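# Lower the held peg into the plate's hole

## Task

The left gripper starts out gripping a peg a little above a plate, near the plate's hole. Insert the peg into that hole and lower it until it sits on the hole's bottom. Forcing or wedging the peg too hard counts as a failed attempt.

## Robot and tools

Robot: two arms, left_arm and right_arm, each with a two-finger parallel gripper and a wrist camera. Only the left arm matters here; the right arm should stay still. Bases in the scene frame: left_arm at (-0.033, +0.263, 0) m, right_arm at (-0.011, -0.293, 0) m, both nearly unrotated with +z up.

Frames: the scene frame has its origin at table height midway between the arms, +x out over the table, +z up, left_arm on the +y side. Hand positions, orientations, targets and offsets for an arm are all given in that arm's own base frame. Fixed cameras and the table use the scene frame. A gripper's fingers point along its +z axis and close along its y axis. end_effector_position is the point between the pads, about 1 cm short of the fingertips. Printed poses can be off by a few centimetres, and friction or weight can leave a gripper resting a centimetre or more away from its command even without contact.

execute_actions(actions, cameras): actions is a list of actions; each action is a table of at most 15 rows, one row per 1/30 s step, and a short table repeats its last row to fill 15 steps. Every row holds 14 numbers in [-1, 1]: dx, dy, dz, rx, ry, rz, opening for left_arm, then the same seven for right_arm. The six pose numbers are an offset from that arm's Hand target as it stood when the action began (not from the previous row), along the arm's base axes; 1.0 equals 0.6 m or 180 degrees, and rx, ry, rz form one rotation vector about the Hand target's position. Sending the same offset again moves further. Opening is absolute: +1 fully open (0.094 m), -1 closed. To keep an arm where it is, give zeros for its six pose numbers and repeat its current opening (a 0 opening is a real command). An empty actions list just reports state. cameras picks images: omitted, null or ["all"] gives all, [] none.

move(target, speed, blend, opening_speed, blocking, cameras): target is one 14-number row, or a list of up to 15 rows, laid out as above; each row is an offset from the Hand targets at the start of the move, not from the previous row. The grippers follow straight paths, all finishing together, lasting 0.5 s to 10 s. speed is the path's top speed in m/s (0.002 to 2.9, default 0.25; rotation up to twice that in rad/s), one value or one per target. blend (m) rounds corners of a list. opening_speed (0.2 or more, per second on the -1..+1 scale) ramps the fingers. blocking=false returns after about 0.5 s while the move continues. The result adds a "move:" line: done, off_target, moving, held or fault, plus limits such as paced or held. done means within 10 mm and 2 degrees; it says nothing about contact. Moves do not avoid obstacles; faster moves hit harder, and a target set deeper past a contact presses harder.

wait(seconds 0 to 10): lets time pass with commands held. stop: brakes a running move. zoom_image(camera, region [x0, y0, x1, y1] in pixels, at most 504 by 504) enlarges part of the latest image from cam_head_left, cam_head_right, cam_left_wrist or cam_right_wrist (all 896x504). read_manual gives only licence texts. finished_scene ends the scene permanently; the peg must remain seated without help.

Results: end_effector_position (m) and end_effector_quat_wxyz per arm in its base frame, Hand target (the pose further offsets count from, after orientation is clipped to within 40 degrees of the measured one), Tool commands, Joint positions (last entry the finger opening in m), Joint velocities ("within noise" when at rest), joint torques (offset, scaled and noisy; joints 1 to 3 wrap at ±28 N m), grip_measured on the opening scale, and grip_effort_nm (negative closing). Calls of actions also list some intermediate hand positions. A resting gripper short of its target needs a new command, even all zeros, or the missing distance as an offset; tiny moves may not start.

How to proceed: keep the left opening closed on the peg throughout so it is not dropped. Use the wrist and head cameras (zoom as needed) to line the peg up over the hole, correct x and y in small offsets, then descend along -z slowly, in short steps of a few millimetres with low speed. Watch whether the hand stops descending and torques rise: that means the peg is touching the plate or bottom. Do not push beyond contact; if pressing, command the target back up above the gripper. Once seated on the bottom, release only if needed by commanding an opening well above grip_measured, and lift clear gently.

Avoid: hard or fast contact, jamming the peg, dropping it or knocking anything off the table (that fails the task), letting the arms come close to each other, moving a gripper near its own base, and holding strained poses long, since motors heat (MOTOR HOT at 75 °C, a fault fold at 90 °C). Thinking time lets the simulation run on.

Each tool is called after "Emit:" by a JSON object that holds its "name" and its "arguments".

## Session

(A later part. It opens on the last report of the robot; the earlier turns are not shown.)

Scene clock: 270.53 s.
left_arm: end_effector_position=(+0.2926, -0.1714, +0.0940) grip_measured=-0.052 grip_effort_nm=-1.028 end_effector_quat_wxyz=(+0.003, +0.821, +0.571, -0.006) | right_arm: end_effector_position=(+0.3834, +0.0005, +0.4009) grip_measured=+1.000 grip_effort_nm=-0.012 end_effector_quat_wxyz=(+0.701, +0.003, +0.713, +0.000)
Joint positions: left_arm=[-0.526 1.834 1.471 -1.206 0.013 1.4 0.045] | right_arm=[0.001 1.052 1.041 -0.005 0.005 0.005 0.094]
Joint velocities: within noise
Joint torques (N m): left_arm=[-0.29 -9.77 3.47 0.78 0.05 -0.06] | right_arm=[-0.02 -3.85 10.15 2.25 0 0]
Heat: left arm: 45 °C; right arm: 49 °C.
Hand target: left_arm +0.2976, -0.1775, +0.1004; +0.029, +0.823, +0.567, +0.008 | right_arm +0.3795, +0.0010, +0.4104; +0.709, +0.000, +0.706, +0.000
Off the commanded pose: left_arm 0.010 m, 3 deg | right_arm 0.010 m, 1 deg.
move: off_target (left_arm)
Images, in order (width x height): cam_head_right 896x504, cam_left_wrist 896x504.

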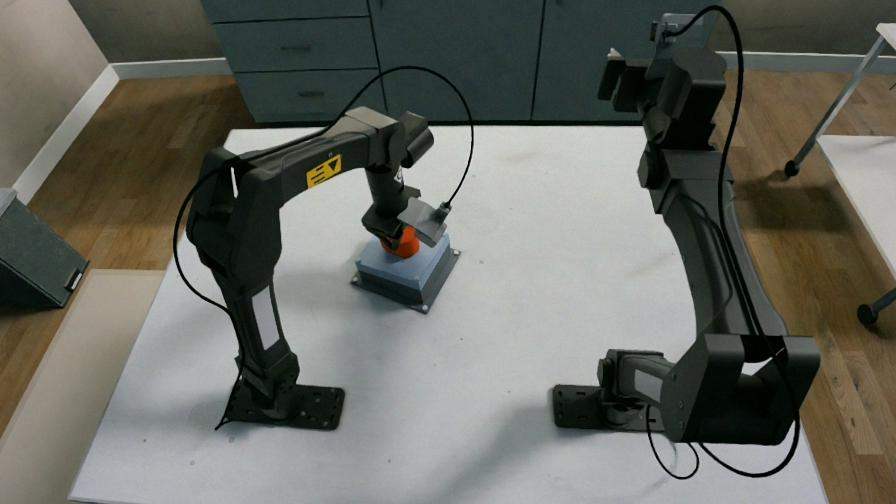

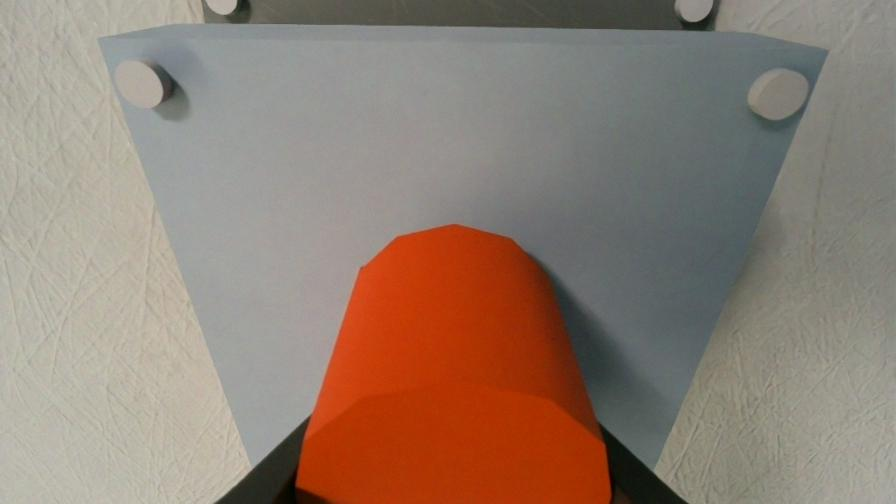

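Emit:
{"name": "move", "arguments": {"target": [0, 0, 0, 0,0,0,0.3, 0,0,0,0,0,0,1], "opening_speed": 0.4, "cameras": ["cam_left_wrist","cam_head_right"]}}

Emit:
{"name": "zoom_image", "arguments": {"camera": "cam_head_right", "region": [360, 210, 440, 270]}}

Scene clock: 281.67 s.
left_arm: end_effector_position=(+0.2942, -0.1698, +0.0925) grip_measured=+0.297 grip_effort_nm=0.144 end_effector_quat_wxyz=(+0.002, +0.821, +0.572, +0.001) | right_arm: end_effector_position=(+0.3834, +0.0005, +0.4009) grip_measured=+1.000 grip_effort_nm=-0.012 end_effector_quat_wxyz=(+0.701, +0.003, +0.713, +0.000)
Joint positions: left_arm=[-0.526 1.834 1.465 -1.197 0 1.399 0.061] | right_arm=[0.001 1.052 1.041 -0.005 0.005 0.005 0.094]
Joint velocities: within noise
Joint torques (N m): left_arm=[-0.35 -9.89 3.78 0.65 0.02 -0.05] | right_arm=[0.05 -3.89 10.18 2.25 0.03 0.02]
Heat: left arm: 45 °C; right arm: 50 °C.
Hand target: left_arm +0.2976, -0.1775, +0.1004; +0.029, +0.823, +0.567, +0.008 | right_arm +0.3795, +0.0010, +0.4104; +0.709, +0.000, +0.706, +0.000
Off the commanded pose: left_arm 0.012 m, 3 deg | right_arm 0.010 m, 1 deg.
move: off_target (left_arm)
Images, in order (width x height): cam_head_right 896x504, cam_left_wrist 896x504.

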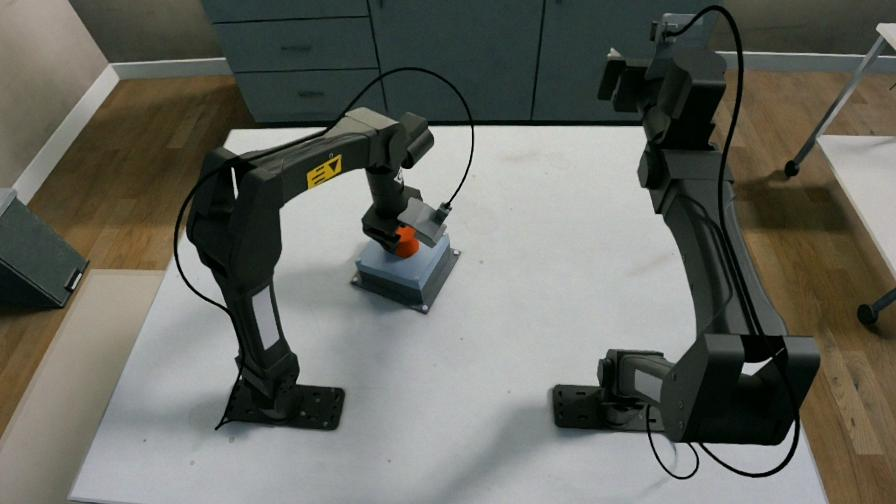

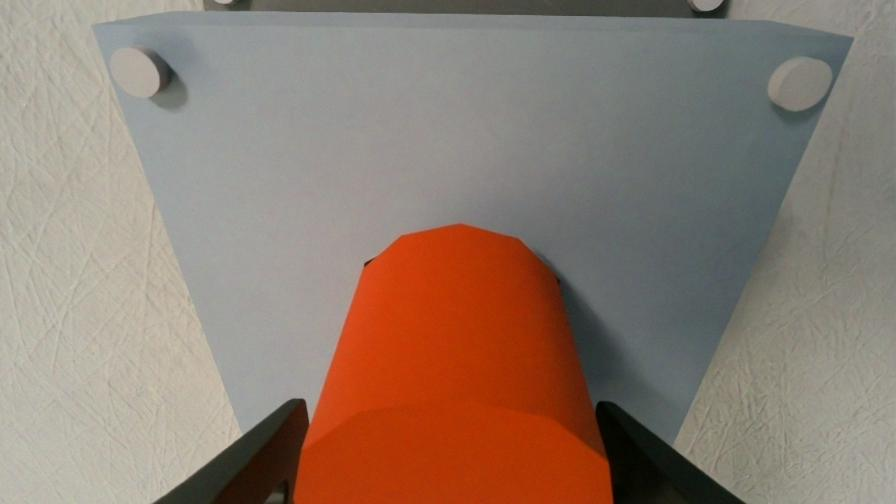

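Scaled by 6.300 from the camera's 896x504 image, which has a finer 1280x720 frame.

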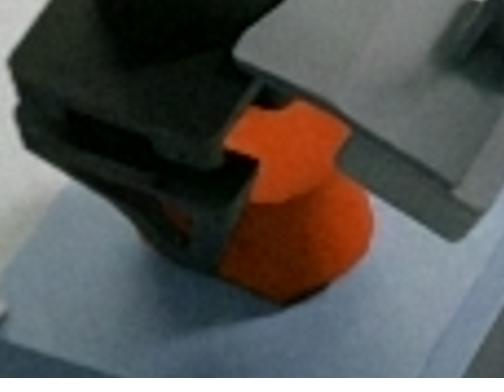

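Emit:
{"name": "move", "arguments": {"target": [[0, 0, 0, 0,0,0,0.9, 0,0,0,0,0,0,1],[0, 0, 0.02, 0,0,0,0.9, 0,0,0,0,0,0,1],[-0.02, 0.02, 0.14, 0,0,0,0.9, 0,0,0,0,0,0,1]], "opening_speed": 1.0, "speed": 0.08, "cameras": ["cam_left_wrist","cam_head_right"]}}

Emit:
{"name": "zoom_image", "arguments": {"camera": "cam_head_right", "region": [360, 210, 440, 270]}}

Scene clock: 288.83 s.
left_arm: end_effector_position=(+0.2873, -0.1658, +0.1633) grip_measured=+0.897 grip_effort_nm=0.149 end_effector_quat_wxyz=(+0.007, +0.821, +0.571, +0.003) | right_arm: end_effector_position=(+0.3834, +0.0005, +0.4009) grip_measured=+1.000 grip_effort_nm=-0.012 end_effector_quat_wxyz=(+0.701, +0.003, +0.713, +0.000)
Joint positions: left_arm=[-0.526 1.795 1.696 -1.458 0 1.399 0.089] | right_arm=[0.001 1.052 1.041 -0.005 0.005 0.005 0.094]
Joint velocities: within noise
Joint torques (N m): left_arm=[0.72 -10.24 7.36 0.01 0.04 0.07] | right_arm=[0.02 -3.89 10.17 2.27 0.03 0.02]
Heat: left arm: 45 °C; right arm: 50 °C.
Hand target: left_arm +0.2856, -0.1655, +0.1844; +0.029, +0.823, +0.567, +0.008 | right_arm +0.3795, +0.0010, +0.4104; +0.709, +0.000, +0.706, +0.000
Off the commanded pose: left_arm 0.021 m, 3 deg | right_arm 0.010 m, 1 deg.
move: off_target (left_arm)
Images, in order (width x height): cam_head_right 896x504, cam_left_wrist 896x504.

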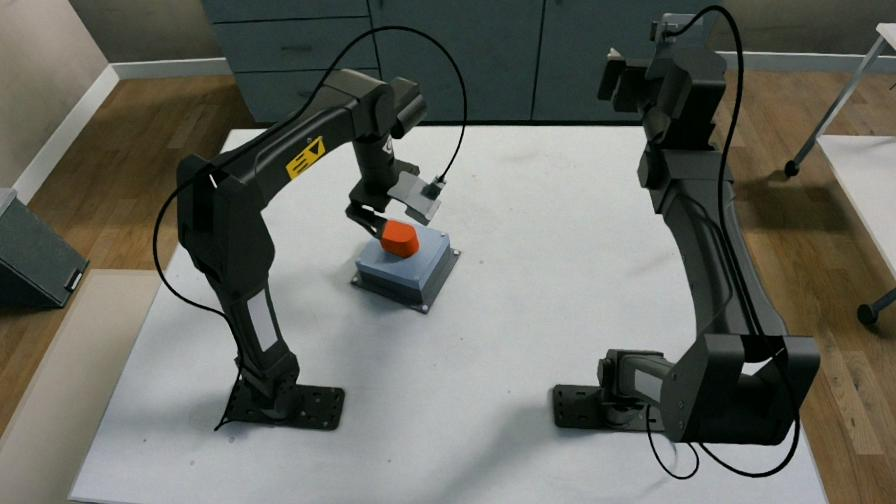

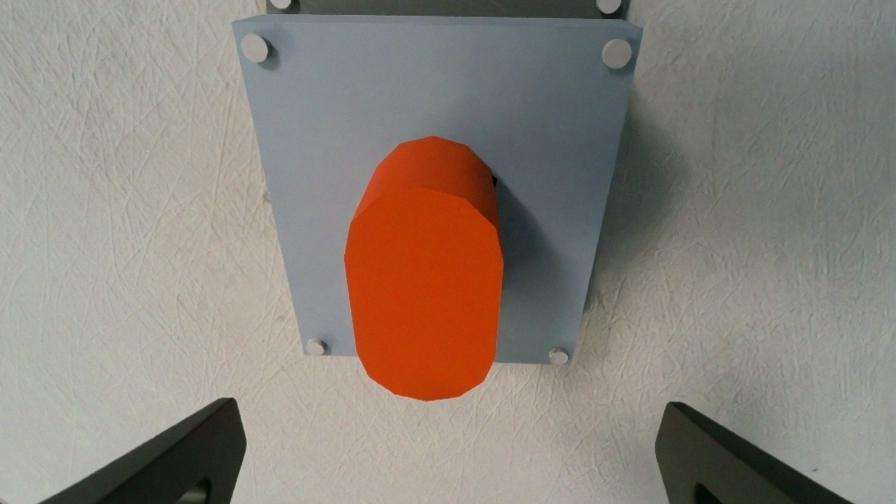

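Scaled by 6.300 from the camera's 896x504 image, which has a finer 1280x720 frame.

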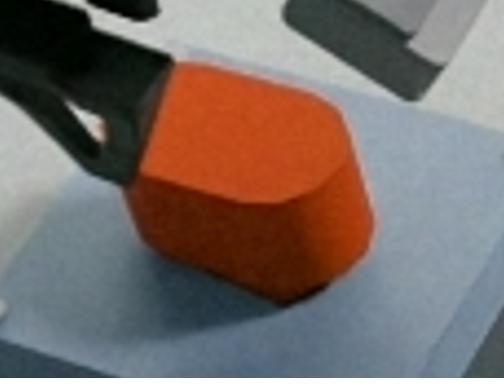

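Emit:
{"name": "zoom_image", "arguments": {"camera": "cam_left_wrist", "region": [330, 120, 530, 240]}}

Emit:
{"name": "zoom_image", "arguments": {"camera": "cam_head_right", "region": [378, 215, 428, 263]}}

Scaled by 2.520 from the camera's 896x504 image, which has a finer 1280x720 frame.

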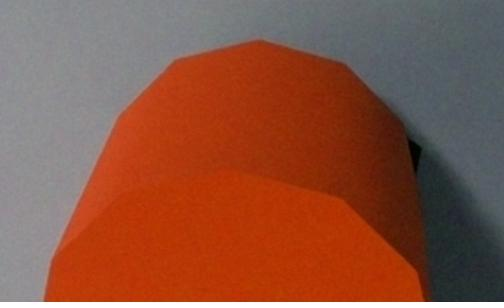

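Scaled by 10.080 from the camera's 896x504 image, which has a finer 1280x720 frame.

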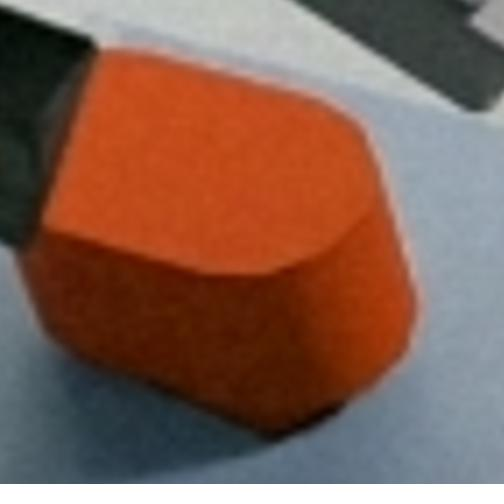

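Emit:
{"name": "move", "arguments": {"target": [-0.067, -0.183, 0.02, 0.15,-0.054,0,0.9, 0,0,0,0,0,0,1], "speed": 0.2, "cameras": ["cam_left_wrist","cam_head_right"]}}

Emit:
{"name": "zoom_image", "arguments": {"camera": "cam_head_right", "region": [360, 210, 440, 270]}}

Scene clock: 329.20 s.
left_arm: end_effector_position=(+0.2398, -0.2772, +0.1869) grip_measured=+0.897 grip_effort_nm=0.139 end_effector_quat_wxyz=(+0.013, +0.831, +0.519, +0.200) | right_arm: end_effector_position=(+0.3834, +0.0005, +0.4009) grip_measured=+1.000 grip_effort_nm=-0.017 end_effector_quat_wxyz=(+0.701, +0.003, +0.713, +0.000)
Joint positions: left_arm=[-1.052 1.923 1.902 -1.539 -0.403 0.975 0.089] | right_arm=[0.001 1.052 1.041 -0.005 0.005 0.005 0.094]
Joint velocities: within noise
Joint torques (N m): left_arm=[0.03 -7.41 7.2 0.03 -0.41 -0.12] | right_arm=[0.03 -3.78 10.19 2.25 0.02 0]
Heat: left arm: 48 °C; right arm: 50 °C.
Hand target: left_arm +0.2454, -0.2753, +0.1964; -0.116, +0.803, +0.545, +0.209 | right_arm +0.3795, +0.0010, +0.4104; +0.709, +0.000, +0.706, +0.000
Off the commanded pose: left_arm 0.011 m, 15 deg | right_arm 0.010 m, 1 deg.
joint sent to its limit (left arm) — joint 4 (wrist pitch), lower limit. The joint targets are off in position and orientation.
move: off_target (left_arm)
Images, in order (width x height): cam_head_right 896x504, cam_left_wrist 896x504.

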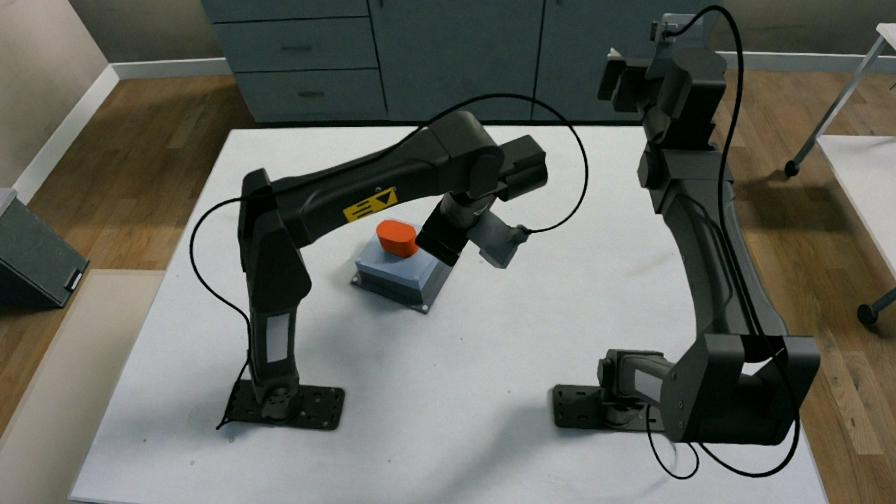

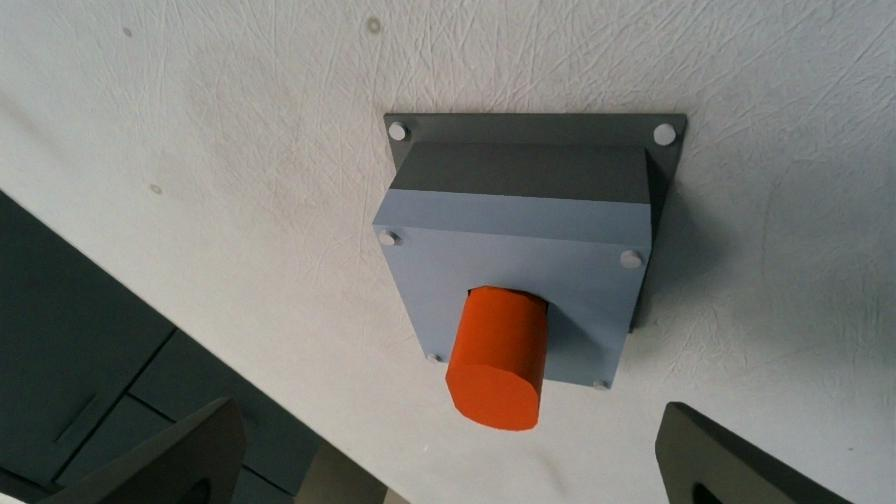

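Scaled by 6.300 from the camera's 896x504 image, which has a finer 1280x720 frame.

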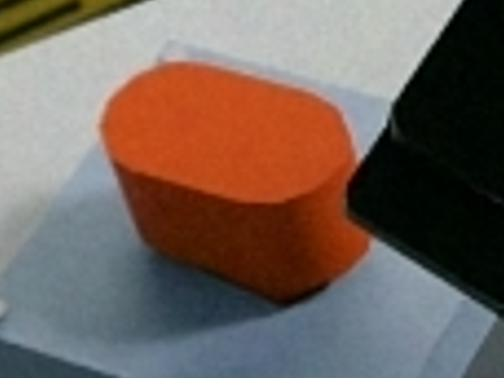

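Emit:
{"name": "zoom_image", "arguments": {"camera": "cam_left_wrist", "region": [430, 260, 590, 360]}}

Emit:
{"name": "zoom_image", "arguments": {"camera": "cam_left_wrist", "region": [370, 200, 680, 440]}}

Scaled by 3.150 from the camera's 896x504 image, which has a finer 1280x720 frame.

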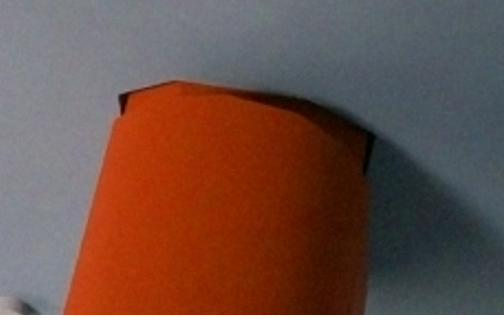

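Scaled by 1.626 from the camera's 896x504 image, which has a finer 1280x720 frame.

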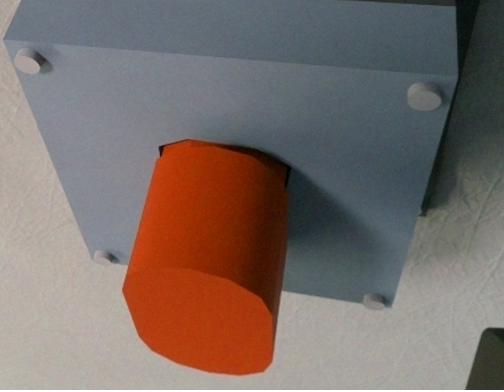

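Emit:
{"name": "finished_scene", "arguments": {}}

The scene is finished: the task was done.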